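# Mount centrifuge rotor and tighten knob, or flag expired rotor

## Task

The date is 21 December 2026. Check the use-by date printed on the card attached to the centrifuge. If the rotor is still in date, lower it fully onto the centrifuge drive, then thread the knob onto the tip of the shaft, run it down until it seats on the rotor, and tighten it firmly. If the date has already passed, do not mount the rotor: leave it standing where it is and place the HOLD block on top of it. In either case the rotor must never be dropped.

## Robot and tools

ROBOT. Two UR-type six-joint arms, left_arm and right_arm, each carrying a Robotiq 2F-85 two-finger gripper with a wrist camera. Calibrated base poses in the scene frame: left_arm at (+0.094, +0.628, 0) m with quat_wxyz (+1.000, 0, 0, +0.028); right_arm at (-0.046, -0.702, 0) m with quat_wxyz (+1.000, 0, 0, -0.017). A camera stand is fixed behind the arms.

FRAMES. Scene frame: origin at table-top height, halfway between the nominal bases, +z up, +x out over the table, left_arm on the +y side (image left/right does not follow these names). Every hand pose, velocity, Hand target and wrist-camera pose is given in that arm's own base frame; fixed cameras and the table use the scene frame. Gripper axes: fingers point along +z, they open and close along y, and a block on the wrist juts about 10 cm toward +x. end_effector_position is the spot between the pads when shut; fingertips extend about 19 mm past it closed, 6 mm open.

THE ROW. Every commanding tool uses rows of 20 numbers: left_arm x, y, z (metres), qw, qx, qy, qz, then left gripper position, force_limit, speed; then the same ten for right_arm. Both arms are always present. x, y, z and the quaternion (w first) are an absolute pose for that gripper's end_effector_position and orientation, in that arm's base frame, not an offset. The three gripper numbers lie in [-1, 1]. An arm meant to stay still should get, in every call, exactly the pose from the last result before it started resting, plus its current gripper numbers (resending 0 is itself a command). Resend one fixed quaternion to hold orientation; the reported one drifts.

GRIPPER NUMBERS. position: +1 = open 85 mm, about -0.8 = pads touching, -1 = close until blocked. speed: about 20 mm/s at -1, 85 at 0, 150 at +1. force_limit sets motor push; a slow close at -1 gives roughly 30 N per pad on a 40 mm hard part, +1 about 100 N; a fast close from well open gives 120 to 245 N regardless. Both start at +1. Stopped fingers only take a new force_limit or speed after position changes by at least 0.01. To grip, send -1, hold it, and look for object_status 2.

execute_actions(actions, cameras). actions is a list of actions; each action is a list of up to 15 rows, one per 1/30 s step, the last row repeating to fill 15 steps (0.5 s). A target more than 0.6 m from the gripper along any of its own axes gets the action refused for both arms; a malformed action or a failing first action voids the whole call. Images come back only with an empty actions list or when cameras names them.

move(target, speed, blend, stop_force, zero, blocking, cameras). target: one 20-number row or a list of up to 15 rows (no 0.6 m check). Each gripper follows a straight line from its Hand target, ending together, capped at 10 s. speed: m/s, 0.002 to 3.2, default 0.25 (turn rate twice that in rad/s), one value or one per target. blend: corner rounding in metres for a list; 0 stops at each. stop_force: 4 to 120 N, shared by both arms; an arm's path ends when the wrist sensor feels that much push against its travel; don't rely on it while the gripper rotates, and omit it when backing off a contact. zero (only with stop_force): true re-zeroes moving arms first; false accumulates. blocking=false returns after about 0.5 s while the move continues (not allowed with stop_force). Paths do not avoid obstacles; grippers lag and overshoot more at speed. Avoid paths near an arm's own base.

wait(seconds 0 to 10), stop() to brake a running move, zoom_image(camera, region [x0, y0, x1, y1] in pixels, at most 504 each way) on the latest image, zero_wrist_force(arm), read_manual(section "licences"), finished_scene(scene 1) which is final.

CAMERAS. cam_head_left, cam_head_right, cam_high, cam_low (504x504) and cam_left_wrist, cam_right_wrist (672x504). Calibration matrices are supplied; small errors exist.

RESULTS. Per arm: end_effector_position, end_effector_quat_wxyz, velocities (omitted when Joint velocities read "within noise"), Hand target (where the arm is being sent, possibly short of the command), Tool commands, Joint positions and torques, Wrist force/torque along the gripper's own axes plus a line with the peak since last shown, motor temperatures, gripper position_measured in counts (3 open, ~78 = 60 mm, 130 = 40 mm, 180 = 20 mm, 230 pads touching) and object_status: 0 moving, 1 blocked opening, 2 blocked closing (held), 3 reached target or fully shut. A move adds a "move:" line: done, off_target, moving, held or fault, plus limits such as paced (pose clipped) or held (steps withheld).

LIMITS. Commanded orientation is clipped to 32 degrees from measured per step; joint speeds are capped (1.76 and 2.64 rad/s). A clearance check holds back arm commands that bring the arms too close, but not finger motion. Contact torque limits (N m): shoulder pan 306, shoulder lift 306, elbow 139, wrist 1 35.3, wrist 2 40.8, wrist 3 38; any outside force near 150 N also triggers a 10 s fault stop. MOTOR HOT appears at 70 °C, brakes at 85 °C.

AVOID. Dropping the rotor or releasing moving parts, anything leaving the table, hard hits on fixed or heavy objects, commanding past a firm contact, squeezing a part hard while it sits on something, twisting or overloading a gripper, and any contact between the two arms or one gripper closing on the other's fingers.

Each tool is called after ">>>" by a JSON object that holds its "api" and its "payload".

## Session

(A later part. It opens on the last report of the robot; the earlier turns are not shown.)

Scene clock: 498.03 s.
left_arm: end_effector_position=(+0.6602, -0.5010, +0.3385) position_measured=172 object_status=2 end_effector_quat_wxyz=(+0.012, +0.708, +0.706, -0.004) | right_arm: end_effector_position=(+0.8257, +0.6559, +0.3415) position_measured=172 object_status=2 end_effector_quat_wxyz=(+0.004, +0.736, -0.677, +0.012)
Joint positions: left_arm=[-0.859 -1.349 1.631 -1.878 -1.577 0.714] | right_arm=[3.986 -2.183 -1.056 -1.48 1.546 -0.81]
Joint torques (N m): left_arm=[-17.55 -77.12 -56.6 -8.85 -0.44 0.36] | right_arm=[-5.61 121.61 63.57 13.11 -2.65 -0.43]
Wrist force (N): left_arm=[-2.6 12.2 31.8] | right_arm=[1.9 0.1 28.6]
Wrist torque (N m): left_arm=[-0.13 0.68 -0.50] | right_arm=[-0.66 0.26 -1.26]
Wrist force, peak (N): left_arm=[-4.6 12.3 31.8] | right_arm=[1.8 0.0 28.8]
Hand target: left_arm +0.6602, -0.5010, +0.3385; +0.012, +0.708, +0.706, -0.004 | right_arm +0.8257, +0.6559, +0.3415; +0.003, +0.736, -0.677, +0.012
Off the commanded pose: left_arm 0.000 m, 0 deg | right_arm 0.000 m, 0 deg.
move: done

>>> {"api": "move", "payload": {"target": [0.6602,-0.5010,0.3375,0.0123,0.7077,0.7065,-0.0041,-1,1,-1,0.8257,0.6559,0.3405,0.0035,0.7361,-0.6769,0.0125,-1,1,-1], "speed": 0.02}}

>>> {"api": "move", "payload": {"target": [0.6602,-0.5010,0.3367,0.0123,0.7077,0.7065,-0.0041,-1,1,-1,0.8257,0.6559,0.3397,0.0035,0.7361,-0.6769,0.0125,-1,1,-1], "speed": 0.02}}

Scene clock: 500.40 s.
left_arm: end_effector_position=(+0.6602, -0.5010, +0.3376) position_measured=172 object_status=2 end_effector_quat_wxyz=(+0.012, +0.708, +0.706, -0.004) | right_arm: end_effector_position=(+0.8257, +0.6559, +0.3406) position_measured=172 object_status=2 end_effector_quat_wxyz=(+0.003, +0.736, -0.677, +0.012)
Joint positions: left_arm=[-0.859 -1.349 1.632 -1.88 -1.577 0.714] | right_arm=[3.986 -2.183 -1.057 -1.479 1.546 -0.81]
Joint torques (N m): left_arm=[-16.54 -68.15 -49.39 -9.77 -0.46 1.47] | right_arm=[-5.94 116.8 54.15 14.03 -2.63 -1]
Wrist force (N): left_arm=[2.0 9.8 22.0] | right_arm=[4.7 2.1 20.3]
Wrist torque (N m): left_arm=[-0.07 0.69 -0.45] | right_arm=[-0.79 0.24 -1.23]
Wrist force, peak (N): left_arm=[-2.3 11.2 33.5] | right_arm=[1.0 0.5 29.1]
Hand target: left_arm +0.6602, -0.5010, +0.3375; +0.012, +0.708, +0.706, -0.004 | right_arm +0.8257, +0.6559, +0.3405; +0.003, +0.736, -0.677, +0.012
Off the commanded pose: left_arm 0.000 m, 0 deg | right_arm 0.000 m, 0 deg.
move: done

Scene clock: 501.10 s.
left_arm: end_effector_position=(+0.6602, -0.5010, +0.3369) position_measured=172 object_status=2 end_effector_quat_wxyz=(+0.012, +0.708, +0.706, -0.004) | right_arm: end_effector_position=(+0.8257, +0.6559, +0.3398) position_measured=172 object_status=2 end_effector_quat_wxyz=(+0.003, +0.736, -0.677, +0.012)
Joint positions: left_arm=[-0.859 -1.348 1.633 -1.881 -1.577 0.714] | right_arm=[3.986 -2.184 -1.059 -1.477 1.546 -0.81]
Joint torques (N m): left_arm=[-16.71 -34.23 -27.07 -7.93 -4.15 1.33] | right_arm=[-5.53 85.41 39.06 9.3 -2.53 -0.62]
Wrist force (N): left_arm=[18.9 10.7 -17.4] | right_arm=[4.8 0.9 -5.1]
Wrist torque (N m): left_arm=[0.33 0.72 -0.45] | right_arm=[-1.22 0.25 -1.22]
Wrist force, peak (N): left_arm=[18.9 10.7 -17.4] | right_arm=[4.1 2.0 20.6]
Hand target: left_arm +0.6602, -0.5010, +0.3367; +0.012, +0.708, +0.706, -0.004 | right_arm +0.8257, +0.6559, +0.3397; +0.003, +0.736, -0.677, +0.012
Off the commanded pose: left_arm 0.000 m, 0 deg | right_arm 0.000 m, 0 deg.
move: done

>>> {"api": "move", "payload": {"target": [[0.6602,-0.5010,0.3717,0.0123,0.7077,0.7065,-0.0041,-1,1,-1,0.8257,0.6559,0.3747,0.0035,0.7361,-0.6769,0.0125,-1,1,-1],[0.6413,-0.5028,0.3717,0.0126,0.6501,0.7598,-0.0031,-1,1,-1,0.8442,0.6596,0.3747,0.0025,0.7869,-0.6170,0.0128,-1,1,-1],[0.6231,-0.5077,0.3717,0.0128,0.5885,0.8085,-0.0021,-1,1,-1,0.8619,0.6662,0.3747,0.0015,0.8329,-0.5534,0.0129,-1,1,-1]], "speed": [0.04,0.05,0.05], "blend": [0,0.004,0], "cameras": ["cam_head_left","cam_head_right","cam_high","cam_low"]}}

Scene clock: 520.80 s.
left_arm: end_effector_position=(+0.6230, -0.5077, +0.3717) position_measured=172 object_status=2 end_effector_quat_wxyz=(+0.013, +0.589, +0.808, -0.002) | right_arm: end_effector_position=(+0.8620, +0.6662, +0.3747) position_measured=172 object_status=2 end_effector_quat_wxyz=(+0.002, +0.833, -0.553, +0.013)
Joint positions: left_arm=[-0.903 -1.405 1.639 -1.831 -1.568 0.355] | right_arm=[3.967 -2.245 -0.898 -1.568 1.545 -1.143]
Joint torques (N m): left_arm=[-0.38 -85.77 -80.21 -15.89 0.34 1.06] | right_arm=[0.14 159.82 60.06 8.71 1.87 4.48]
Wrist force (N): left_arm=[4.7 5.2 41.6] | right_arm=[-0.6 6.2 30.0]
Wrist torque (N m): left_arm=[0.38 0.58 -0.43] | right_arm=[-0.65 0.45 -1.16]
Wrist force, peak (N): left_arm=[-21.9 18.1 58.1] | right_arm=[-5.9 -4.7 46.8]
Hand target: left_arm +0.6231, -0.5077, +0.3717; +0.013, +0.588, +0.808, -0.002 | right_arm +0.8619, +0.6662, +0.3747; +0.002, +0.833, -0.553, +0.013
Off the commanded pose: left_arm 0.000 m, 0 deg | right_arm 0.000 m, 0 deg.
move: done
Images, in order (width x height): cam_head_left 504x504, cam_head_right 504x504, cam_high 504x504, cam_low 504x504.

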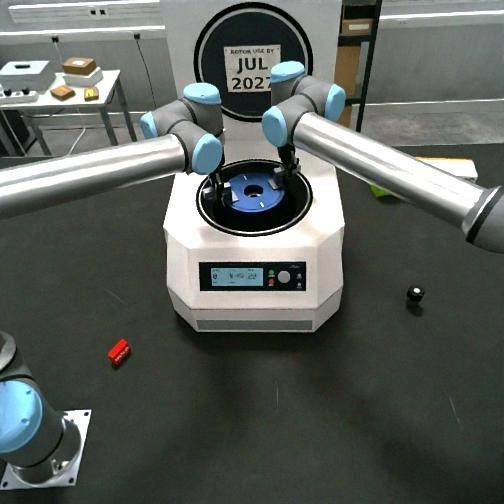

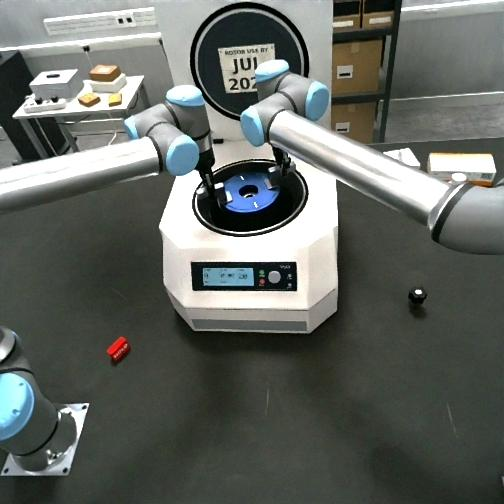

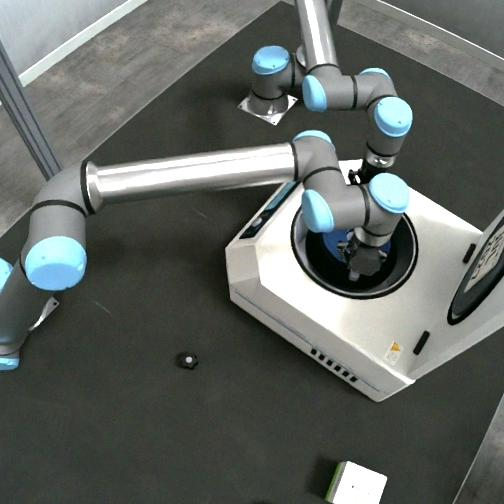

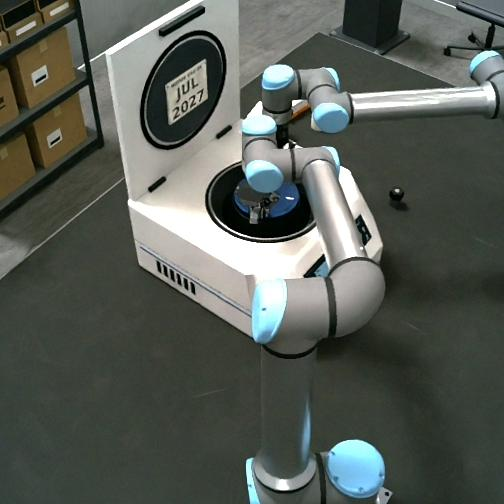

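>>> {"api": "zoom_image", "payload": {"camera": "cam_head_left", "region": [190, 150, 320, 247]}}

>>> {"api": "zoom_image", "payload": {"camera": "cam_head_left", "region": [234, 172, 276, 206]}}

Scaled by 3.877 from the camera's 504x504 image, which has a finer 720x720 frame.

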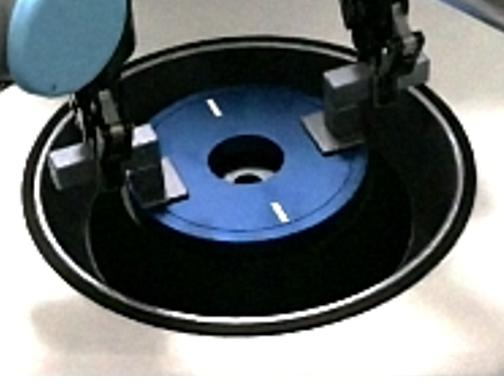

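Scaled by 12.000 from the camera's 504x504 image, which has a finer 720x720 frame.

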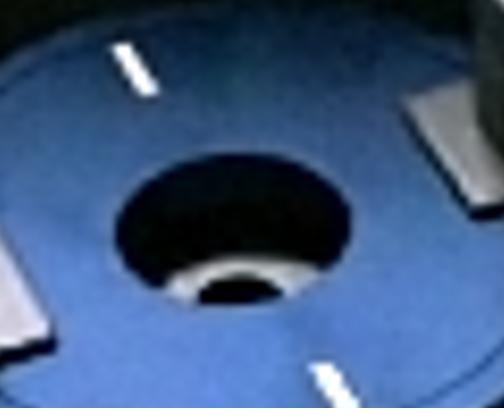

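>>> {"api": "move", "payload": {"target": [0.6231,-0.5077,0.3400,0.0128,0.5885,0.8085,-0.0021,-1,1,-1,0.8619,0.6662,0.3430,0.0015,0.8329,-0.5534,0.0129,-1,1,-1], "speed": 0.007, "stop_force": 32}}

Scene clock: 531.90 s.
left_arm: end_effector_position=(+0.6231, -0.5077, +0.3399) position_measured=172 object_status=2 end_effector_quat_wxyz=(+0.013, +0.588, +0.808, -0.002) | right_arm: end_effector_position=(+0.8619, +0.6662, +0.3429) position_measured=172 object_status=2 end_effector_quat_wxyz=(+0.001, +0.833, -0.553, +0.013)
Joint positions: left_arm=[-0.903 -1.391 1.68 -1.885 -1.568 0.355] | right_arm=[3.967 -2.247 -0.951 -1.514 1.545 -1.143]
Joint torques (N m): left_arm=[2.7 -88.33 -75.98 -5.22 -2.18 0.43] | right_arm=[11.21 126.42 75.28 7.84 2.13 4.53]
Wrist force (N): left_arm=[-7.6 3.6 35.7] | right_arm=[2.2 6.1 24.5]
Wrist torque (N m): left_arm=[0.67 0.77 -0.32] | right_arm=[-0.89 0.36 -1.09]
Wrist force, peak (N): left_arm=[2.3 5.6 43.5] | right_arm=[-0.8 4.3 32.4]
Hand target: left_arm +0.6231, -0.5077, +0.3400; +0.013, +0.588, +0.808, -0.002 | right_arm +0.8619, +0.6662, +0.3430; +0.001, +0.833, -0.553, +0.013
Off the commanded pose: left_arm 0.000 m, 0 deg | right_arm 0.000 m, 0 deg.
move: done

>>> {"api": "move", "payload": {"target": [[0.6231,-0.5077,0.3378,0.0128,0.5885,0.8085,-0.0021,-1,1,-1,0.8619,0.6662,0.3408,0.0015,0.8329,-0.5534,0.0129,-1,1,-1],[0.6231,-0.5077,0.3370,0.0128,0.5885,0.8085,-0.0021,-1,1,-1,0.8619,0.6662,0.3398,0.0015,0.8329,-0.5534,0.0129,-1,1,-1]], "speed": 0.015}}

Scene clock: 544.27 s.
left_arm: end_effector_position=(+0.6232, -0.5078, +0.3373) position_measured=172 object_status=2 end_effector_quat_wxyz=(+0.013, +0.588, +0.808, -0.002) | right_arm: end_effector_position=(+0.8620, +0.6663, +0.3400) position_measured=172 object_status=2 end_effector_quat_wxyz=(+0.001, +0.833, -0.553, +0.013)
Joint positions: left_arm=[-0.903 -1.39 1.684 -1.891 -1.568 0.355] | right_arm=[3.967 -2.247 -0.956 -1.508 1.545 -1.143]
Joint torques (N m): left_arm=[-0.68 -47.88 -36.4 -10.02 -1.9 1.39] | right_arm=[9.15 103.97 44.2 9.23 1.22 4.57]
Wrist force (N): left_arm=[11.5 5.2 -5.1] | right_arm=[3.9 5.9 -1.2]
Wrist torque (N m): left_arm=[0.99 0.80 -0.41] | right_arm=[-1.35 0.17 -1.14]
Wrist force, peak (N): left_arm=[-7.8 3.6 38.5] | right_arm=[2.5 6.4 26.0]
Hand target: left_arm +0.6231, -0.5077, +0.3370; +0.013, +0.588, +0.808, -0.002 | right_arm +0.8619, +0.6662, +0.3398; +0.001, +0.833, -0.553, +0.013
Off the commanded pose: left_arm 0.000 m, 0 deg | right_arm 0.000 m, 0 deg.
move: done

>>> {"api": "move", "payload": {"target": [0.6261,-0.5067,0.3368,0.0128,0.5990,0.8007,-0.0023,-1,1,-1,0.8590,0.6649,0.3397,0.0017,0.8256,-0.5642,0.0129,-1,1,-1], "speed": 0.015}}

>>> {"api": "move", "payload": {"target": [0.6291,-0.5057,0.3368,0.0128,0.6095,0.7928,-0.0024,-1,1,-1,0.8561,0.6637,0.3397,0.0018,0.8181,-0.5750,0.0129,-1,1,-1], "speed": 0.015}}

Scene clock: 548.00 s.
left_arm: end_effector_position=(+0.6261, -0.5067, +0.3368) position_measured=172 object_status=2 end_effector_quat_wxyz=(+0.013, +0.599, +0.801, -0.002) | right_arm: end_effector_position=(+0.8590, +0.6649, +0.3397) position_measured=172 object_status=2 end_effector_quat_wxyz=(+0.002, +0.825, -0.564, +0.013)
Joint positions: left_arm=[-0.899 -1.387 1.681 -1.891 -1.569 0.386] | right_arm=[3.968 -2.241 -0.966 -1.505 1.545 -1.116]
Joint torques (N m): left_arm=[-11.68 -26.23 -43.97 -3.36 -5.58 -0.72] | right_arm=[22.73 102.29 43.12 9.54 -2.68 -0.57]
Wrist force (N): left_arm=[17.4 4.3 -30.4] | right_arm=[2.6 3.3 -11.7]
Wrist torque (N m): left_arm=[0.94 0.94 -0.22] | right_arm=[-1.35 0.25 -1.20]
Wrist force, peak (N): left_arm=[17.3 4.5 -30.6] | right_arm=[-0.2 3.6 -14.6]
Hand target: left_arm +0.6261, -0.5067, +0.3368; +0.013, +0.599, +0.801, -0.002 | right_arm +0.8590, +0.6649, +0.3397; +0.002, +0.826, -0.564, +0.013
Off the commanded pose: left_arm 0.000 m, 0 deg | right_arm 0.000 m, 0 deg.
move: done

Scene clock: 549.13 s.
left_arm: end_effector_position=(+0.6291, -0.5057, +0.3368) position_measured=172 object_status=2 end_effector_quat_wxyz=(+0.013, +0.609, +0.793, -0.002) | right_arm: end_effector_position=(+0.8561, +0.6637, +0.3397) position_measured=172 object_status=2 end_effector_quat_wxyz=(+0.002, +0.818, -0.575, +0.013)
Joint positions: left_arm=[-0.895 -1.384 1.677 -1.89 -1.569 0.416] | right_arm=[3.969 -2.235 -0.975 -1.502 1.545 -1.088]
Joint torques (N m): left_arm=[-10.59 -28.61 -42.88 -2.28 -5.45 -0.49] | right_arm=[19.94 100.05 42.89 9.82 -2.82 -0.3]
Wrist force (N): left_arm=[13.1 6.2 -29.0] | right_arm=[2.1 3.1 -11.9]
Wrist torque (N m): left_arm=[0.98 0.96 -0.34] | right_arm=[-1.43 0.19 -1.26]
Wrist force, peak (N): left_arm=[17.5 4.8 -31.2] | right_arm=[3.2 3.9 -11.9]
Hand target: left_arm +0.6291, -0.5057, +0.3368; +0.013, +0.609, +0.793, -0.002 | right_arm +0.8561, +0.6637, +0.3397; +0.002, +0.818, -0.575, +0.013
Off the commanded pose: left_arm 0.000 m, 0 deg | right_arm 0.000 m, 0 deg.
move: done

>>> {"api": "move", "payload": {"target": [[0.6370,-0.5036,0.3369,0.0127,0.6350,0.7724,-0.0029,-1,1,-1,0.8487,0.6611,0.3397,0.0023,0.7988,-0.6015,0.0128,-1,1,-1],[0.6444,-0.5022,0.3369,0.0126,0.6600,0.7512,-0.0033,-1,1,-1,0.8412,0.6588,0.3397,0.0027,0.7788,-0.6273,0.0127,-1,1,-1]], "speed": 0.015, "stop_force": 40}}

Scene clock: 556.50 s.
left_arm: end_effector_position=(+0.6444, -0.5022, +0.3369) position_measured=172 object_status=2 end_effector_quat_wxyz=(+0.013, +0.660, +0.751, -0.003) | right_arm: end_effector_position=(+0.8412, +0.6588, +0.3397) position_measured=172 object_status=2 end_effector_quat_wxyz=(+0.003, +0.779, -0.627, +0.013)
Joint positions: left_arm=[-0.876 -1.368 1.657 -1.886 -1.573 0.566] | right_arm=[3.977 -2.208 -1.019 -1.489 1.545 -0.95]
Joint torques (N m): left_arm=[-12.8 -48.21 -40.35 -1.04 -6.18 -0.49] | right_arm=[13.15 91.78 48.78 7.11 2.13 -0.76]
Wrist force (N): left_arm=[4.1 11.1 -17.8] | right_arm=[-0.1 0.0 -10.7]
Wrist torque (N m): left_arm=[0.64 0.88 -0.52] | right_arm=[-1.26 0.20 -1.34]
Wrist force, peak (N): left_arm=[13.3 6.0 -29.4] | right_arm=[1.1 3.1 -14.5]
Hand target: left_arm +0.6444, -0.5022, +0.3369; +0.013, +0.660, +0.751, -0.003 | right_arm +0.8412, +0.6588, +0.3397; +0.003, +0.779, -0.627, +0.013
Off the commanded pose: left_arm 0.000 m, 0 deg | right_arm 0.000 m, 0 deg.
move: done

>>> {"api": "execute_actions", "payload": {"actions": [], "cameras": ["cam_low","cam_high","cam_head_left","cam_head_right"]}}

>>> {"api": "zoom_image", "payload": {"camera": "cam_low", "region": [236, 205, 300, 253]}}

>>> {"api": "zoom_image", "payload": {"camera": "cam_high", "region": [306, 230, 386, 290]}}

>>> {"api": "zoom_image", "payload": {"camera": "cam_head_left", "region": [224, 190, 288, 238]}}

Scene clock: 569.70 s.
left_arm: end_effector_position=(+0.6444, -0.5022, +0.3369) position_measured=172 object_status=2 end_effector_quat_wxyz=(+0.013, +0.660, +0.751, -0.003) | right_arm: end_effector_position=(+0.8412, +0.6588, +0.3397) position_measured=172 object_status=2 end_effector_quat_wxyz=(+0.003, +0.779, -0.627, +0.013)
Joint positions: left_arm=[-0.876 -1.368 1.658 -1.886 -1.573 0.566] | right_arm=[3.977 -2.209 -1.019 -1.489 1.545 -0.95]
Joint velocities: within noise
Joint torques (N m): left_arm=[-16.72 -62.24 -24.9 -3.47 -3.21 -0.56] | right_arm=[1.81 79.32 51.2 3.44 1.25 -0.37]
Motor temperatures (°C): left_arm=[32 25 35 34 43 42] | right_arm=[31 33 35 33 36 38]
Wrist force (N): left_arm=[4.4 11.4 -17.2] | right_arm=[1.0 0.8 -11.9]
Wrist torque (N m): left_arm=[0.67 0.84 -0.55] | right_arm=[-1.25 0.17 -1.40]
Wrist force, peak (N): left_arm=[4.3 11.3 -17.8] | right_arm=[0.7 0.4 -12.2]
Hand target: left_arm +0.6444, -0.5022, +0.3369; +0.013, +0.660, +0.751, -0.003 | right_arm +0.8412, +0.6588, +0.3397; +0.003, +0.779, -0.627, +0.013
Tool commands: left_gripper/position=-1.0 left_gripper/force_limit=+1.0 left_gripper/speed=-1.0 right_gripper/position=-1.0 right_gripper/force_limit=+1.0 right_gripper/speed=-1.0
Off the commanded pose: left_arm 0.000 m, 0 deg | right_arm 0.000 m, 0 deg.
Images, in order (width x height): cam_head_left 504x504, cam_head_right 504x504, cam_high 504x504, cam_low 504x504.

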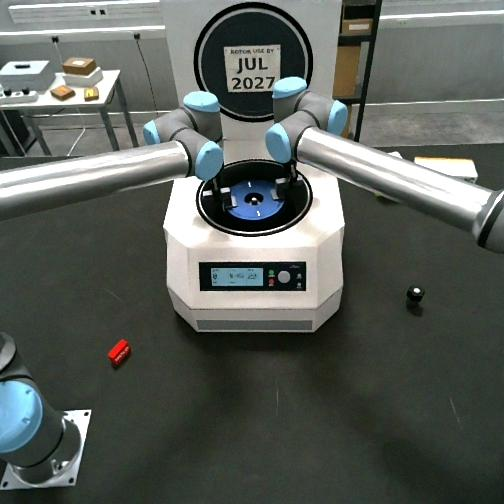

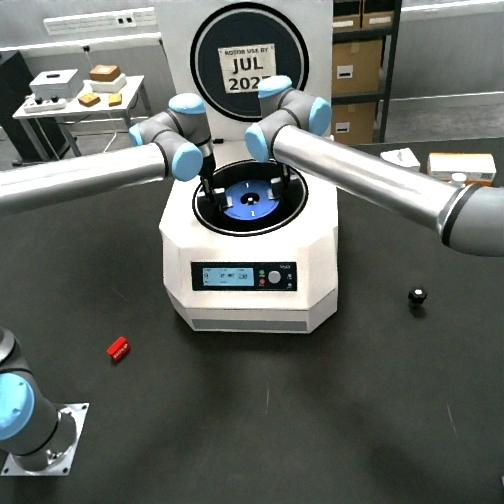

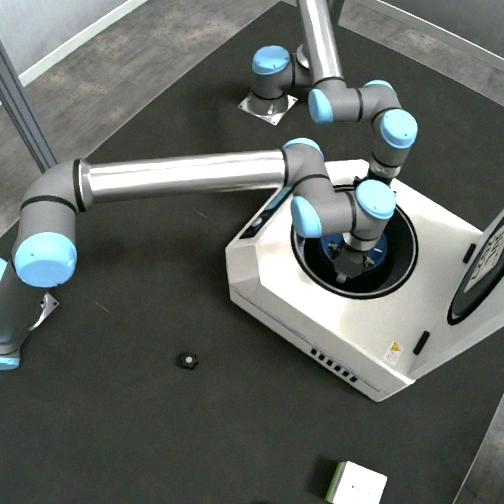

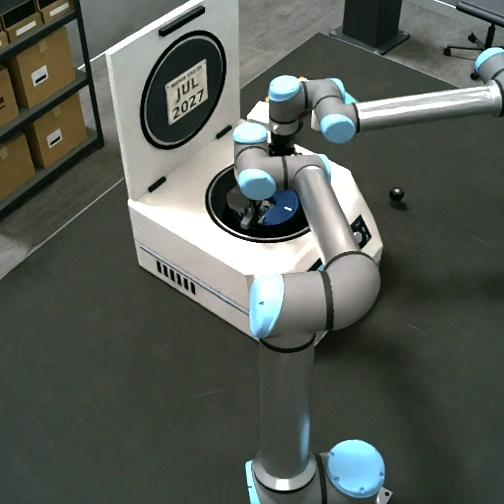

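Scaled by 7.875 from the camera's 504x504 image, which has a finer 720x720 frame.

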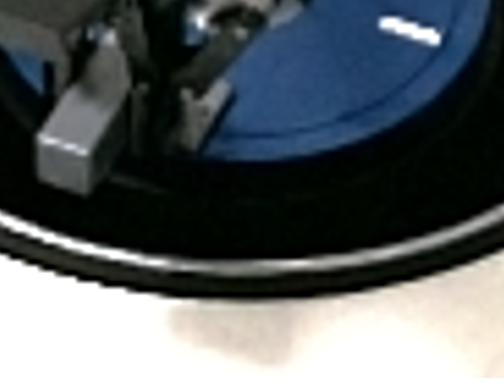

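Scaled by 6.300 from the camera's 504x504 image, which has a finer 720x720 frame.

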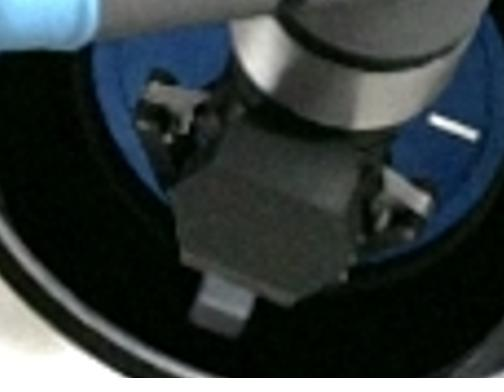

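Scaled by 7.875 from the camera's 504x504 image, which has a finer 720x720 frame.

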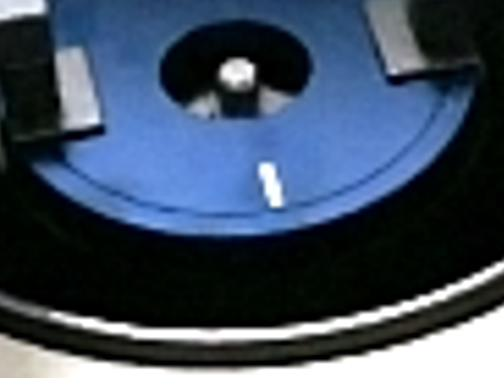

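>>> {"api": "move", "payload": {"target": [0.6403,-0.5030,0.3367,0.0126,0.6468,0.7627,-0.0030,-1,1,-1,0.8452,0.6599,0.3395,0.0025,0.7896,-0.6136,0.0128,-1,1,-1], "speed": 0.015}}

>>> {"api": "move", "payload": {"target": [0.6444,-0.5022,0.3367,0.0126,0.6600,0.7512,-0.0033,-1,1,-1,0.8412,0.6588,0.3395,0.0027,0.7788,-0.6273,0.0127,-1,1,-1], "speed": 0.015}}

>>> {"api": "move", "payload": {"target": [0.6403,-0.5030,0.3367,0.0126,0.6468,0.7627,-0.0030,-1,1,-1,0.8452,0.6599,0.3395,0.0025,0.7896,-0.6136,0.0128,-1,1,-1], "speed": 0.015}}

Scene clock: 591.17 s.
left_arm: end_effector_position=(+0.6403, -0.5030, +0.3367) position_measured=172 object_status=2 end_effector_quat_wxyz=(+0.013, +0.647, +0.763, -0.003) | right_arm: end_effector_position=(+0.8452, +0.6599, +0.3395) position_measured=172 object_status=2 end_effector_quat_wxyz=(+0.002, +0.790, -0.613, +0.013)
Joint positions: left_arm=[-0.881 -1.372 1.663 -1.888 -1.572 0.526] | right_arm=[3.975 -2.216 -1.008 -1.492 1.545 -0.988]
Joint torques (N m): left_arm=[-18.34 -39.69 -20.48 -6.87 -0.96 1.22] | right_arm=[-1.08 81.31 40.67 3.23 -2.82 4.31]
Wrist force (N): left_arm=[12.9 7.9 -32.0] | right_arm=[5.6 4.6 -19.4]
Wrist torque (N m): left_arm=[0.84 0.81 -0.50] | right_arm=[-1.41 0.20 -1.06]
Wrist force, peak (N): left_arm=[12.9 7.9 -32.0] | right_arm=[5.5 4.5 -19.5]
Hand target: left_arm +0.6403, -0.5030, +0.3367; +0.013, +0.647, +0.763, -0.003 | right_arm +0.8452, +0.6599, +0.3395; +0.003, +0.790, -0.614, +0.013
Off the commanded pose: left_arm 0.000 m, 0 deg | right_arm 0.000 m, 0 deg.
move: done

Scene clock: 592.60 s.
left_arm: end_effector_position=(+0.6444, -0.5022, +0.3367) position_measured=172 object_status=2 end_effector_quat_wxyz=(+0.013, +0.660, +0.751, -0.003) | right_arm: end_effector_position=(+0.8412, +0.6588, +0.3395) position_measured=172 object_status=2 end_effector_quat_wxyz=(+0.003, +0.779, -0.627, +0.013)
Joint positions: left_arm=[-0.876 -1.368 1.658 -1.887 -1.573 0.566] | right_arm=[3.977 -2.208 -1.019 -1.489 1.545 -0.95]
Joint torques (N m): left_arm=[-9.67 -31.44 -37.35 -0.58 -6.65 -0.49] | right_arm=[15.52 92.19 36.16 7.84 2.24 -0.4]
Wrist force (N): left_arm=[9.2 10.2 -29.7] | right_arm=[2.0 1.6 -18.4]
Wrist torque (N m): left_arm=[0.71 0.86 -0.51] | right_arm=[-1.38 0.16 -1.44]
Wrist force, peak (N): left_arm=[10.9 10.0 -34.8] | right_arm=[2.1 2.0 -21.6]
Hand target: left_arm +0.6444, -0.5022, +0.3367; +0.013, +0.660, +0.751, -0.003 | right_arm +0.8412, +0.6588, +0.3395; +0.003, +0.779, -0.627, +0.013
Off the commanded pose: left_arm 0.000 m, 0 deg | right_arm 0.000 m, 0 deg.
move: done

Scene clock: 594.03 s.
left_arm: end_effector_position=(+0.6403, -0.5030, +0.3367) position_measured=172 object_status=2 end_effector_quat_wxyz=(+0.013, +0.647, +0.763, -0.003) | right_arm: end_effector_position=(+0.8452, +0.6599, +0.3395) position_measured=172 object_status=2 end_effector_quat_wxyz=(+0.002, +0.790, -0.613, +0.013)
Joint positions: left_arm=[-0.881 -1.372 1.663 -1.888 -1.572 0.526] | right_arm=[3.975 -2.216 -1.008 -1.492 1.545 -0.988]
Joint torques (N m): left_arm=[-19.32 -39.57 -20.22 -6.42 -1.04 1.07] | right_arm=[-3.2 80.04 40.52 3.11 -2.54 4.12]
Wrist force (N): left_arm=[12.6 8.6 -32.7] | right_arm=[4.2 3.7 -18.5]
Wrist torque (N m): left_arm=[0.87 0.84 -0.50] | right_arm=[-1.42 0.14 -1.06]
Wrist force, peak (N): left_arm=[12.2 8.6 -33.8] | right_arm=[4.6 4.0 -19.3]
Hand target: left_arm +0.6403, -0.5030, +0.3367; +0.013, +0.647, +0.763, -0.003 | right_arm +0.8452, +0.6599, +0.3395; +0.003, +0.790, -0.614, +0.013
Off the commanded pose: left_arm 0.000 m, 0 deg | right_arm 0.000 m, 0 deg.
move: done

>>> {"api": "move", "payload": {"target": [[0.6403,-0.5030,0.3667,0.0126,0.6468,0.7627,-0.0030,-1,1,-1,0.8452,0.6599,0.3697,0.0025,0.7896,-0.6136,0.0128,-1,1,-1],[0.6403,-0.5030,0.5560,0.0126,0.6468,0.7627,-0.0030,-1,1,-1,0.8452,0.6599,0.5590,0.0025,0.7896,-0.6136,0.0128,-1,1,-1]], "speed": [0.04,0.08], "blend": [0.005,0], "cameras": ["cam_high","cam_low","cam_head_left"]}}

>>> {"api": "zoom_image", "payload": {"camera": "cam_high", "region": [320, 240, 400, 300]}}

>>> {"api": "zoom_image", "payload": {"camera": "cam_low", "region": [230, 195, 310, 255]}}

Scene clock: 606.47 s.
left_arm: end_effector_position=(+0.6403, -0.5030, +0.5559) position_measured=172 object_status=2 end_effector_quat_wxyz=(+0.013, +0.647, +0.763, -0.003) | right_arm: end_effector_position=(+0.8452, +0.6599, +0.5587) position_measured=172 object_status=2 end_effector_quat_wxyz=(+0.003, +0.790, -0.614, +0.013)
Joint positions: left_arm=[-0.881 -1.408 1.318 -1.507 -1.572 0.526] | right_arm=[3.975 -2.288 -0.495 -1.933 1.545 -0.987]
Joint torques (N m): left_arm=[-12.1 -87.05 -75.6 -17.86 -3.6 0.05] | right_arm=[8.3 157.48 69.91 15.79 0.33 4.15]
Wrist force (N): left_arm=[11.3 5.9 40.9] | right_arm=[2.0 3.7 32.1]
Wrist torque (N m): left_arm=[0.11 0.59 -0.31] | right_arm=[-0.66 0.40 -1.03]
Wrist force, peak (N): left_arm=[-28.8 12.9 63.4] | right_arm=[-2.7 -0.7 39.7]
Hand target: left_arm +0.6403, -0.5030, +0.5560; +0.013, +0.647, +0.763, -0.003 | right_arm +0.8452, +0.6599, +0.5590; +0.003, +0.790, -0.614, +0.013
Off the commanded pose: left_arm 0.000 m, 0 deg | right_arm 0.000 m, 0 deg.
move: done
Images, in order (width x height): cam_head_left 504x504, cam_high 504x504, cam_low 504x504.

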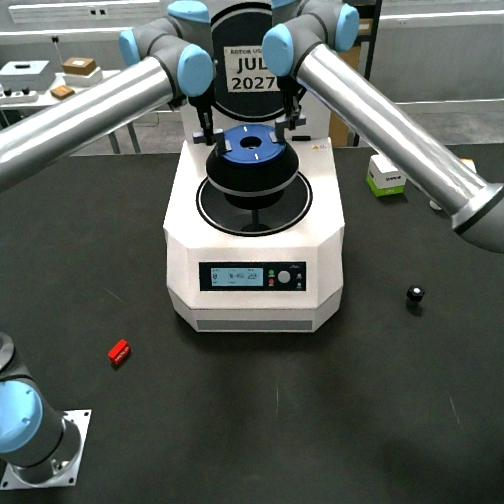

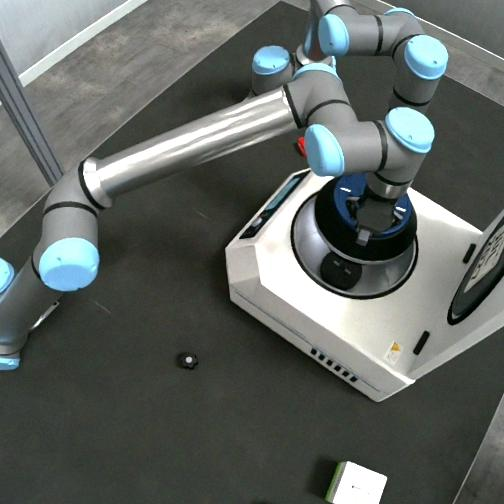

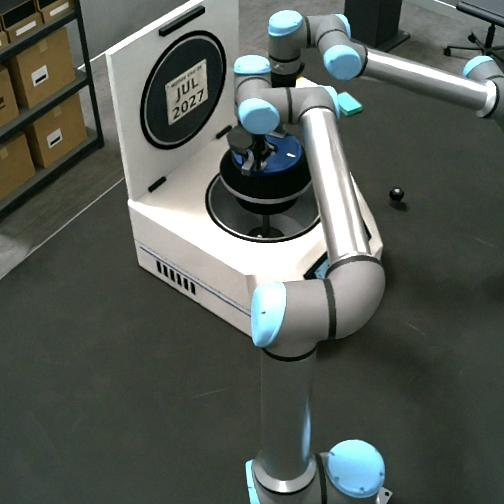

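Scaled by 6.300 from the camera's 504x504 image, which has a finer 720x720 frame.

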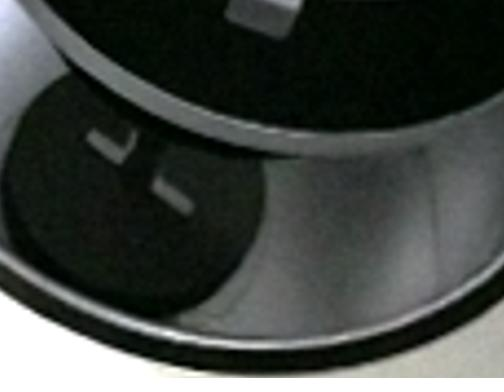

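Scaled by 6.300 from the camera's 504x504 image, which has a finer 720x720 frame.

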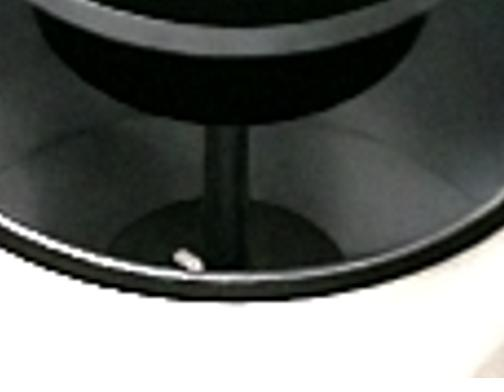

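>>> {"api": "zoom_image", "payload": {"camera": "cam_high", "region": [324, 250, 364, 280]}}

>>> {"api": "zoom_image", "payload": {"camera": "cam_head_left", "region": [214, 115, 294, 175]}}

>>> {"api": "zoom_image", "payload": {"camera": "cam_low", "region": [250, 220, 282, 244]}}

Scaled by 12.600 from the camera's 504x504 image, which has a finer 720x720 frame.

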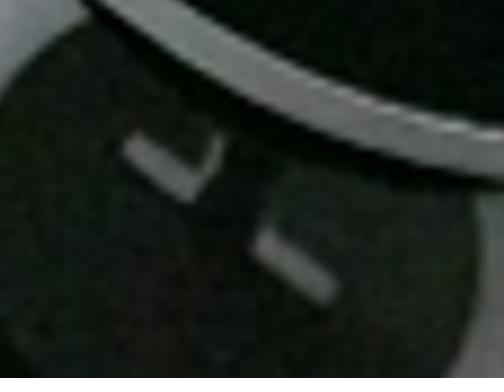

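Scaled by 6.300 from the camera's 504x504 image, which has a finer 720x720 frame.

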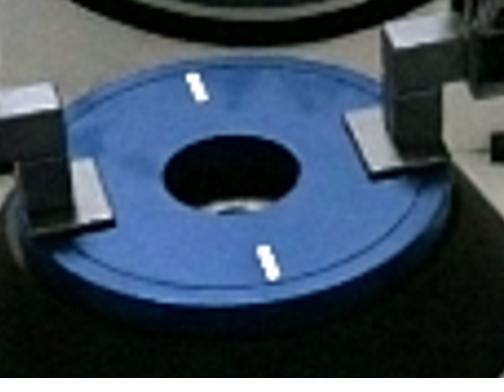

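Scaled by 15.750 from the camera's 504x504 image, which has a finer 720x720 frame.

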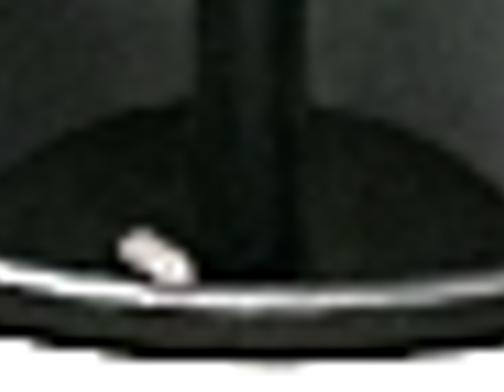

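>>> {"api": "move", "payload": {"target": [[0.6600,-0.5010,0.5560,0.0123,0.7077,0.7065,-0.0041,-1,1,-1,0.8257,0.6559,0.5590,0.0035,0.7361,-0.6769,0.0125,-1,1,-1],[0.6787,-0.5018,0.5560,0.0120,0.7604,0.6494,-0.0050,-1,1,-1,0.8071,0.6551,0.5590,0.0045,0.6813,-0.7320,0.0122,-1,1,-1]], "speed": 0.06, "blend": [0.006,0], "cameras": ["cam_high","cam_low","cam_head_left","cam_head_right"]}}

>>> {"api": "zoom_image", "payload": {"camera": "cam_high", "region": [304, 160, 424, 300]}}

>>> {"api": "zoom_image", "payload": {"camera": "cam_high", "region": [324, 250, 364, 280]}}

>>> {"api": "zoom_image", "payload": {"camera": "cam_head_left", "region": [214, 115, 294, 175]}}

Scene clock: 637.07 s.
left_arm: end_effector_position=(+0.6788, -0.5019, +0.5561) position_measured=172 object_status=2 end_effector_quat_wxyz=(+0.012, +0.760, +0.649, -0.005) | right_arm: end_effector_position=(+0.8070, +0.6552, +0.5591) position_measured=172 object_status=2 end_effector_quat_wxyz=(+0.004, +0.681, -0.732, +0.012)
Joint positions: left_arm=[-0.841 -1.355 1.253 -1.493 -1.581 0.887] | right_arm=[3.998 -2.201 -0.642 -1.881 1.548 -0.642]
Joint torques (N m): left_arm=[-13.04 -109.93 -68.99 -6.35 -3.98 -0.29] | right_arm=[-5.06 121.77 72.91 10.74 -1.69 -1.48]
Wrist force (N): left_arm=[5.2 7.3 39.8] | right_arm=[-4.0 4.4 32.2]
Wrist torque (N m): left_arm=[-0.09 0.48 -0.63] | right_arm=[-0.94 0.26 -1.05]
Wrist force, peak (N): left_arm=[17.4 7.5 40.5] | right_arm=[8.2 5.3 32.9]
Hand target: left_arm +0.6787, -0.5018, +0.5560; +0.012, +0.760, +0.649, -0.005 | right_arm +0.8071, +0.6551, +0.5590; +0.004, +0.681, -0.732, +0.012
Off the commanded pose: left_arm 0.000 m, 0 deg | right_arm 0.000 m, 0 deg.
move: done
Images, in order (width x height): cam_head_left 504x504, cam_head_right 504x504, cam_high 504x504, cam_low 504x504.

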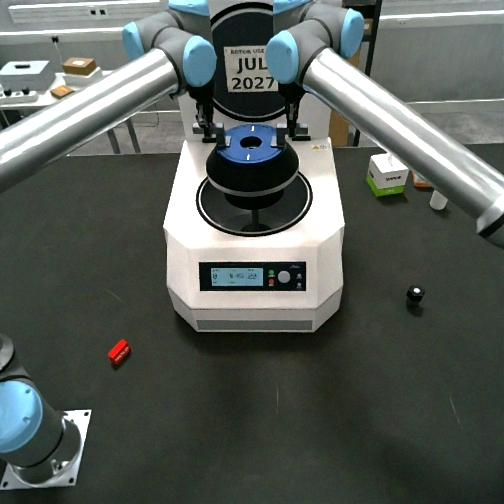

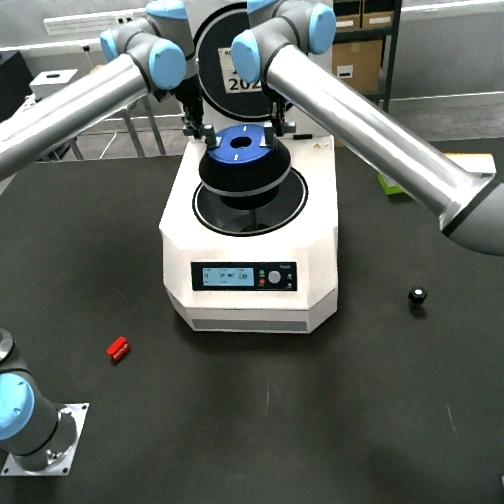

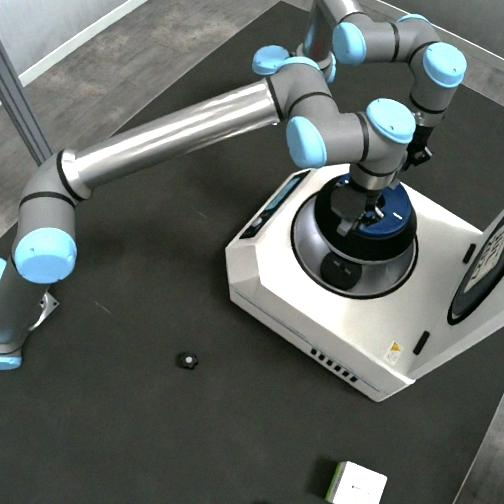

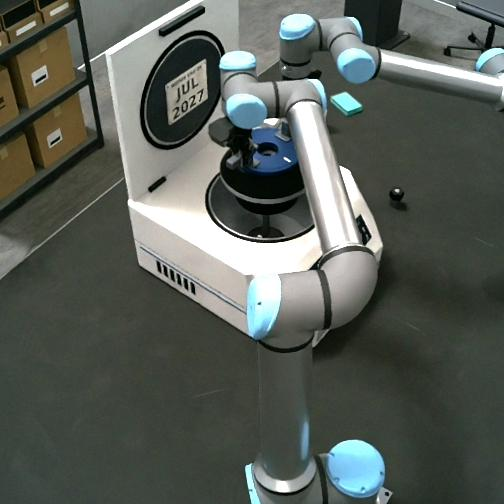

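Scaled by 3.600 from the camera's 504x504 image, which has a finer 720x720 frame.

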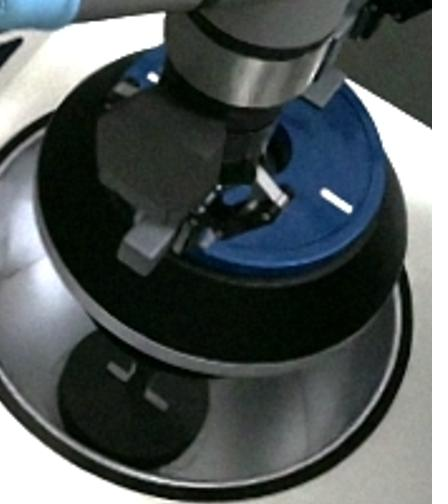

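Scaled by 12.600 from the camera's 504x504 image, which has a finer 720x720 frame.

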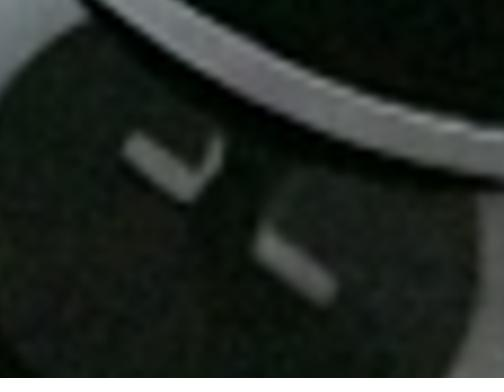

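Scaled by 6.300 from the camera's 504x504 image, which has a finer 720x720 frame.

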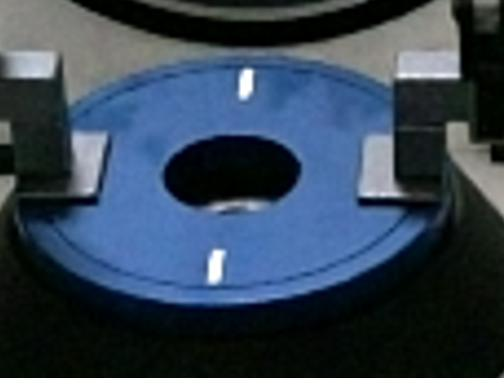

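>>> {"api": "move", "payload": {"target": [[0.6787,-0.5018,0.5160,0.0120,0.7604,0.6494,-0.0050,-1,1,-1,0.8071,0.6551,0.5190,0.0045,0.6813,-0.7320,0.0122,-1,1,-1],[0.6787,-0.5018,0.4200,0.0120,0.7604,0.6494,-0.0050,-1,1,-1,0.8071,0.6551,0.4230,0.0045,0.6813,-0.7320,0.0122,-1,1,-1]], "speed": [0.06,0.03], "stop_force": 40}}

Scene clock: 653.47 s.
left_arm: end_effector_position=(+0.6787, -0.5018, +0.4200) position_measured=172 object_status=2 end_effector_quat_wxyz=(+0.012, +0.760, +0.649, -0.005) | right_arm: end_effector_position=(+0.8071, +0.6551, +0.4230) position_measured=172 object_status=2 end_effector_quat_wxyz=(+0.004, +0.681, -0.732, +0.012)
Joint positions: left_arm=[-0.841 -1.351 1.487 -1.731 -1.581 0.887] | right_arm=[3.998 -2.151 -0.965 -1.609 1.547 -0.642]
Joint torques (N m): left_arm=[-1.49 -107.21 -87.04 -4.98 -1.91 -0.57] | right_arm=[3.28 156.43 80.56 5.24 -0.81 0.8]
Wrist force (N): left_arm=[4.1 9.5 36.7] | right_arm=[-9.8 4.7 36.1]
Wrist torque (N m): left_arm=[-0.19 0.45 -0.55] | right_arm=[-0.83 0.37 -1.34]
Wrist force, peak (N): left_arm=[0.4 7.7 42.9] | right_arm=[-11.7 4.1 39.3]
Hand target: left_arm +0.6787, -0.5018, +0.4200; +0.012, +0.760, +0.649, -0.005 | right_arm +0.8071, +0.6551, +0.4230; +0.004, +0.681, -0.732, +0.012
Off the commanded pose: left_arm 0.000 m, 0 deg | right_arm 0.000 m, 0 deg.
move: done

>>> {"api": "move", "payload": {"target": [0.6787,-0.5018,0.3900,0.0120,0.7604,0.6494,-0.0050,-1,1,-1,0.8071,0.6551,0.3930,0.0045,0.6813,-0.7320,0.0122,-1,1,-1], "speed": 0.025, "stop_force": 40, "cameras": ["cam_head_left","cam_head_right"]}}

>>> {"api": "zoom_image", "payload": {"camera": "cam_head_left", "region": [234, 160, 276, 194]}}

Scene clock: 657.57 s.
left_arm: end_effector_position=(+0.6787, -0.5018, +0.3900) position_measured=172 object_status=2 end_effector_quat_wxyz=(+0.012, +0.760, +0.649, -0.005) | right_arm: end_effector_position=(+0.8071, +0.6551, +0.3930) position_measured=172 object_status=2 end_effector_quat_wxyz=(+0.004, +0.681, -0.732, +0.012)
Joint positions: left_arm=[-0.841 -1.343 1.53 -1.782 -1.581 0.887] | right_arm=[3.998 -2.151 -1.017 -1.556 1.548 -0.642]
Joint torques (N m): left_arm=[-4.68 -108.35 -85.97 -5.04 -1.21 -0.35] | right_arm=[4.79 129.43 80.01 4.96 -2.18 -0.54]
Wrist force (N): left_arm=[2.7 9.6 37.6] | right_arm=[-11.1 5.0 36.2]
Wrist torque (N m): left_arm=[-0.21 0.55 -0.58] | right_arm=[-0.73 0.37 -1.34]
Wrist force, peak (N): left_arm=[-1.6 9.3 40.1] | right_arm=[-16.9 4.3 38.8]
Hand target: left_arm +0.6787, -0.5018, +0.3900; +0.012, +0.760, +0.649, -0.005 | right_arm +0.8071, +0.6551, +0.3930; +0.004, +0.681, -0.732, +0.012
Off the commanded pose: left_arm 0.000 m, 0 deg | right_arm 0.000 m, 0 deg.
move: done
Images, in order (width x height): cam_head_left 504x504, cam_head_right 504x504.

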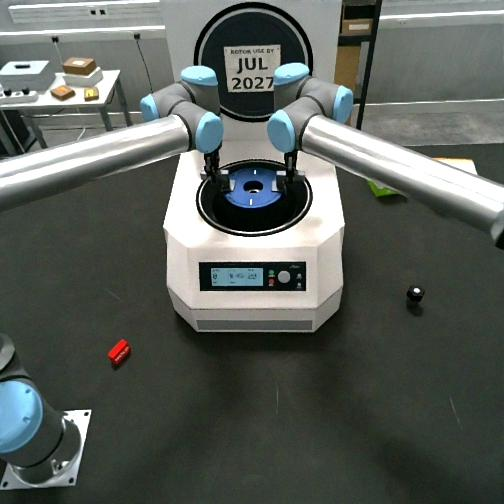

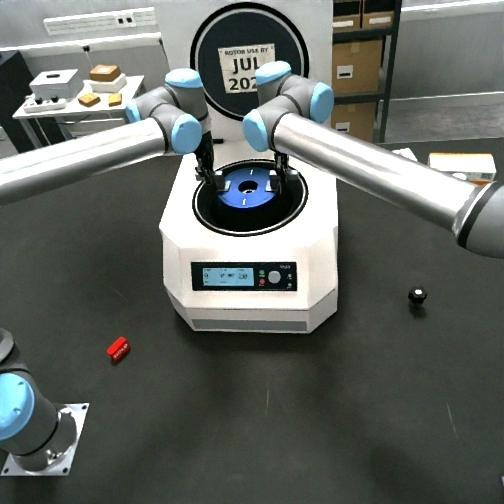

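Scaled by 12.000 from the camera's 504x504 image, which has a finer 720x720 frame.

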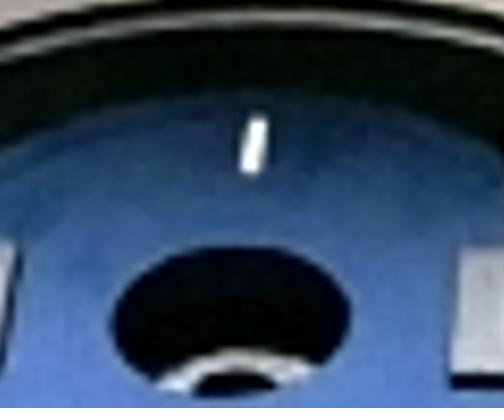

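>>> {"api": "move", "payload": {"target": [0.6787,-0.5018,0.3550,0.0120,0.7604,0.6494,-0.0050,-1,1,-1,0.8071,0.6551,0.3580,0.0045,0.6813,-0.7320,0.0122,-1,1,-1], "speed": 0.012, "stop_force": 30, "cameras": ["cam_head_left"]}}

>>> {"api": "zoom_image", "payload": {"camera": "cam_head_left", "region": [234, 176, 276, 210]}}

Scene clock: 664.43 s.
left_arm: end_effector_position=(+0.6787, -0.5018, +0.3550) position_measured=172 object_status=2 end_effector_quat_wxyz=(+0.012, +0.760, +0.649, -0.005) | right_arm: end_effector_position=(+0.8071, +0.6551, +0.3580) position_measured=172 object_status=2 end_effector_quat_wxyz=(+0.005, +0.681, -0.732, +0.012)
Joint positions: left_arm=[-0.841 -1.331 1.578 -1.842 -1.581 0.887] | right_arm=[3.998 -2.154 -1.073 -1.497 1.547 -0.642]
Joint torques (N m): left_arm=[-6.2 -105.86 -80.64 -2.81 -0.4 -0.1] | right_arm=[3.37 144.85 79.07 5.29 -2.71 -0.7]
Wrist force (N): left_arm=[-3.9 14.6 36.4] | right_arm=[-5.6 0.9 34.1]
Wrist torque (N m): left_arm=[-0.39 0.52 -0.58] | right_arm=[-0.55 0.29 -1.37]
Wrist force, peak (N): left_arm=[-2.3 9.3 40.0] | right_arm=[-11.1 4.9 36.4]
Hand target: left_arm +0.6787, -0.5018, +0.3550; +0.012, +0.760, +0.649, -0.005 | right_arm +0.8071, +0.6551, +0.3580; +0.004, +0.681, -0.732, +0.012
Off the commanded pose: left_arm 0.000 m, 0 deg | right_arm 0.000 m, 0 deg.
move: done
Images, in order (width x height): cam_head_left 504x504.

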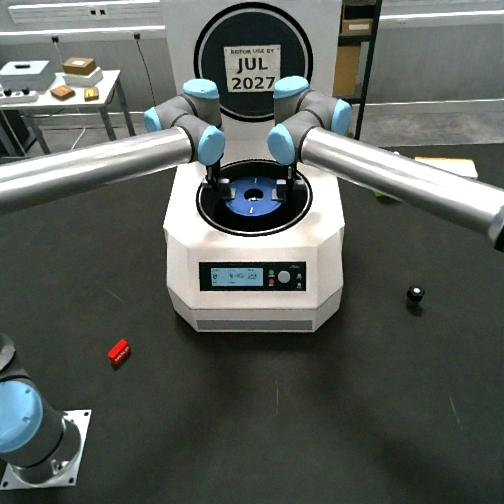

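Scaled by 12.000 from the camera's 504x504 image, which has a finer 720x720 frame.

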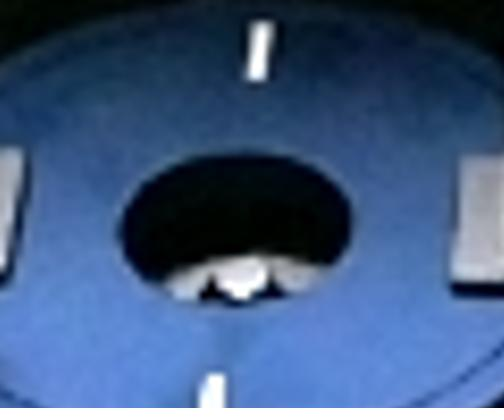

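>>> {"api": "move", "payload": {"target": [0.6789,-0.5018,0.3400,0.0120,0.7604,0.6494,-0.0050,-1,1,-1,0.8071,0.6551,0.3430,0.0045,0.6813,-0.7320,0.0122,-1,1,-1], "speed": 0.01, "stop_force": 30}}

>>> {"api": "move", "payload": {"target": [0.6789,-0.5018,0.3375,0.0120,0.7604,0.6494,-0.0050,-1,1,-1,0.8071,0.6551,0.3405,0.0045,0.6813,-0.7320,0.0122,-1,1,-1], "speed": 0.01}}

Scene clock: 672.37 s.
left_arm: end_effector_position=(+0.6789, -0.5018, +0.3400) position_measured=172 object_status=2 end_effector_quat_wxyz=(+0.012, +0.760, +0.649, -0.005) | right_arm: end_effector_position=(+0.8071, +0.6551, +0.3430) position_measured=172 object_status=2 end_effector_quat_wxyz=(+0.005, +0.681, -0.732, +0.012)
Joint positions: left_arm=[-0.841 -1.324 1.597 -1.867 -1.581 0.887] | right_arm=[3.998 -2.157 -1.095 -1.472 1.547 -0.642]
Joint torques (N m): left_arm=[8.6 -100.4 -76.38 -1.95 -1.57 2.85] | right_arm=[2.29 143.65 78.38 5.34 0.63 -0.45]
Wrist force (N): left_arm=[-5.8 14.1 30.4] | right_arm=[-1.4 -0.8 31.9]
Wrist torque (N m): left_arm=[-0.30 0.62 -0.47] | right_arm=[-0.72 0.28 -1.27]
Wrist force, peak (N): left_arm=[-4.2 14.4 36.9] | right_arm=[-5.9 0.8 34.2]
Hand target: left_arm +0.6789, -0.5018, +0.3400; +0.012, +0.760, +0.649, -0.005 | right_arm +0.8071, +0.6551, +0.3430; +0.004, +0.681, -0.732, +0.012
Off the commanded pose: left_arm 0.000 m, 0 deg | right_arm 0.000 m, 0 deg.
move: done

Scene clock: 673.07 s.
left_arm: end_effector_position=(+0.6789, -0.5018, +0.3375) position_measured=172 object_status=2 end_effector_quat_wxyz=(+0.012, +0.760, +0.649, -0.005) | right_arm: end_effector_position=(+0.8071, +0.6551, +0.3405) position_measured=172 object_status=2 end_effector_quat_wxyz=(+0.004, +0.681, -0.732, +0.012)
Joint positions: left_arm=[-0.841 -1.323 1.6 -1.871 -1.581 0.887] | right_arm=[3.998 -2.158 -1.098 -1.468 1.548 -0.642]
Joint torques (N m): left_arm=[6.87 -71.92 -46.28 -5.45 -2.09 2.76] | right_arm=[4.31 114.11 57.71 11.95 0.81 -0.28]
Wrist force (N): left_arm=[-1.9 11.9 17.9] | right_arm=[0.0 0.5 22.3]
Wrist torque (N m): left_arm=[-0.23 0.59 -0.43] | right_arm=[-0.76 0.29 -1.24]
Wrist force, peak (N): left_arm=[-5.5 14.6 31.1] | right_arm=[-1.4 -1.0 32.2]
Hand target: left_arm +0.6789, -0.5018, +0.3375; +0.012, +0.760, +0.649, -0.005 | right_arm +0.8071, +0.6551, +0.3405; +0.004, +0.681, -0.732, +0.012
Off the commanded pose: left_arm 0.000 m, 0 deg | right_arm 0.000 m, 0 deg.
move: done

>>> {"api": "move", "payload": {"target": [0.6789,-0.5018,0.3368,0.0120,0.7604,0.6494,-0.0050,-1,1,-1,0.8071,0.6551,0.3398,0.0045,0.6813,-0.7320,0.0122,-1,1,-1], "speed": 0.01}}

Scene clock: 675.27 s.
left_arm: end_effector_position=(+0.6789, -0.5018, +0.3369) position_measured=172 object_status=2 end_effector_quat_wxyz=(+0.012, +0.760, +0.649, -0.005) | right_arm: end_effector_position=(+0.8071, +0.6551, +0.3399) position_measured=172 object_status=2 end_effector_quat_wxyz=(+0.004, +0.681, -0.732, +0.012)
Joint positions: left_arm=[-0.841 -1.323 1.601 -1.873 -1.581 0.887] | right_arm=[3.998 -2.158 -1.099 -1.467 1.548 -0.642]
Joint torques (N m): left_arm=[-4.31 -41.42 -24.7 -4.86 -3.3 2.76] | right_arm=[2.45 89.81 39.87 10.27 0.58 -0.2]
Wrist force (N): left_arm=[9.6 11.7 -13.1] | right_arm=[5.2 -0.3 -2.5]
Wrist torque (N m): left_arm=[0.04 0.69 -0.38] | right_arm=[-0.99 0.28 -1.23]
Wrist force, peak (N): left_arm=[-2.1 12.0 18.4] | right_arm=[0.1 0.5 22.6]
Hand target: left_arm +0.6789, -0.5018, +0.3368; +0.012, +0.760, +0.649, -0.005 | right_arm +0.8071, +0.6551, +0.3398; +0.004, +0.681, -0.732, +0.012
Off the commanded pose: left_arm 0.000 m, 0 deg | right_arm 0.000 m, 0 deg.
move: done

>>> {"api": "move", "payload": {"target": [[0.6789,-0.5018,0.3390,0.0120,0.7604,0.6494,-0.0050,-1,1,-1,0.8071,0.6551,0.3420,0.0045,0.6813,-0.7320,0.0122,-1,1,-1],[0.6820,-0.5022,0.3390,0.0119,0.7688,0.6394,-0.0051,-1,1,-1,0.8040,0.6553,0.3420,0.0046,0.6717,-0.7408,0.0121,-1,1,-1],[0.6820,-0.5022,0.3369,0.0119,0.7688,0.6394,-0.0051,-1,1,-1,0.8040,0.6553,0.3398,0.0046,0.6717,-0.7408,0.0121,-1,1,-1]], "speed": [0.02,0.02,0.012]}}

Scene clock: 695.67 s.
left_arm: end_effector_position=(+0.6821, -0.5023, +0.3372) position_measured=172 object_status=2 end_effector_quat_wxyz=(+0.012, +0.769, +0.639, -0.005) | right_arm: end_effector_position=(+0.8040, +0.6554, +0.3402) position_measured=172 object_status=2 end_effector_quat_wxyz=(-0.004, -0.672, +0.741, -0.012)
Joint positions: left_arm=[-0.838 -1.318 1.594 -1.871 -1.582 0.916] | right_arm=[4.001 -2.154 -1.105 -1.465 1.548 -0.614]
Joint torques (N m): left_arm=[-1.97 -61.64 -33.18 -2.86 -2.92 -0.35] | right_arm=[2.17 97.48 52.5 7.64 0.35 -0.89]
Wrist force (N): left_arm=[5.6 11.3 -0.1] | right_arm=[0.9 0.4 8.1]
Wrist torque (N m): left_arm=[-0.03 0.66 -0.55] | right_arm=[-1.01 0.33 -1.39]
Wrist force, peak (N): left_arm=[-14.6 17.8 46.8] | right_arm=[-10.5 -4.5 43.6]
Hand target: left_arm +0.6820, -0.5022, +0.3369; +0.012, +0.769, +0.639, -0.005 | right_arm +0.8040, +0.6553, +0.3398; -0.005, -0.672, +0.741, -0.012
Off the commanded pose: left_arm 0.000 m, 0 deg | right_arm 0.000 m, 0 deg.
move: done


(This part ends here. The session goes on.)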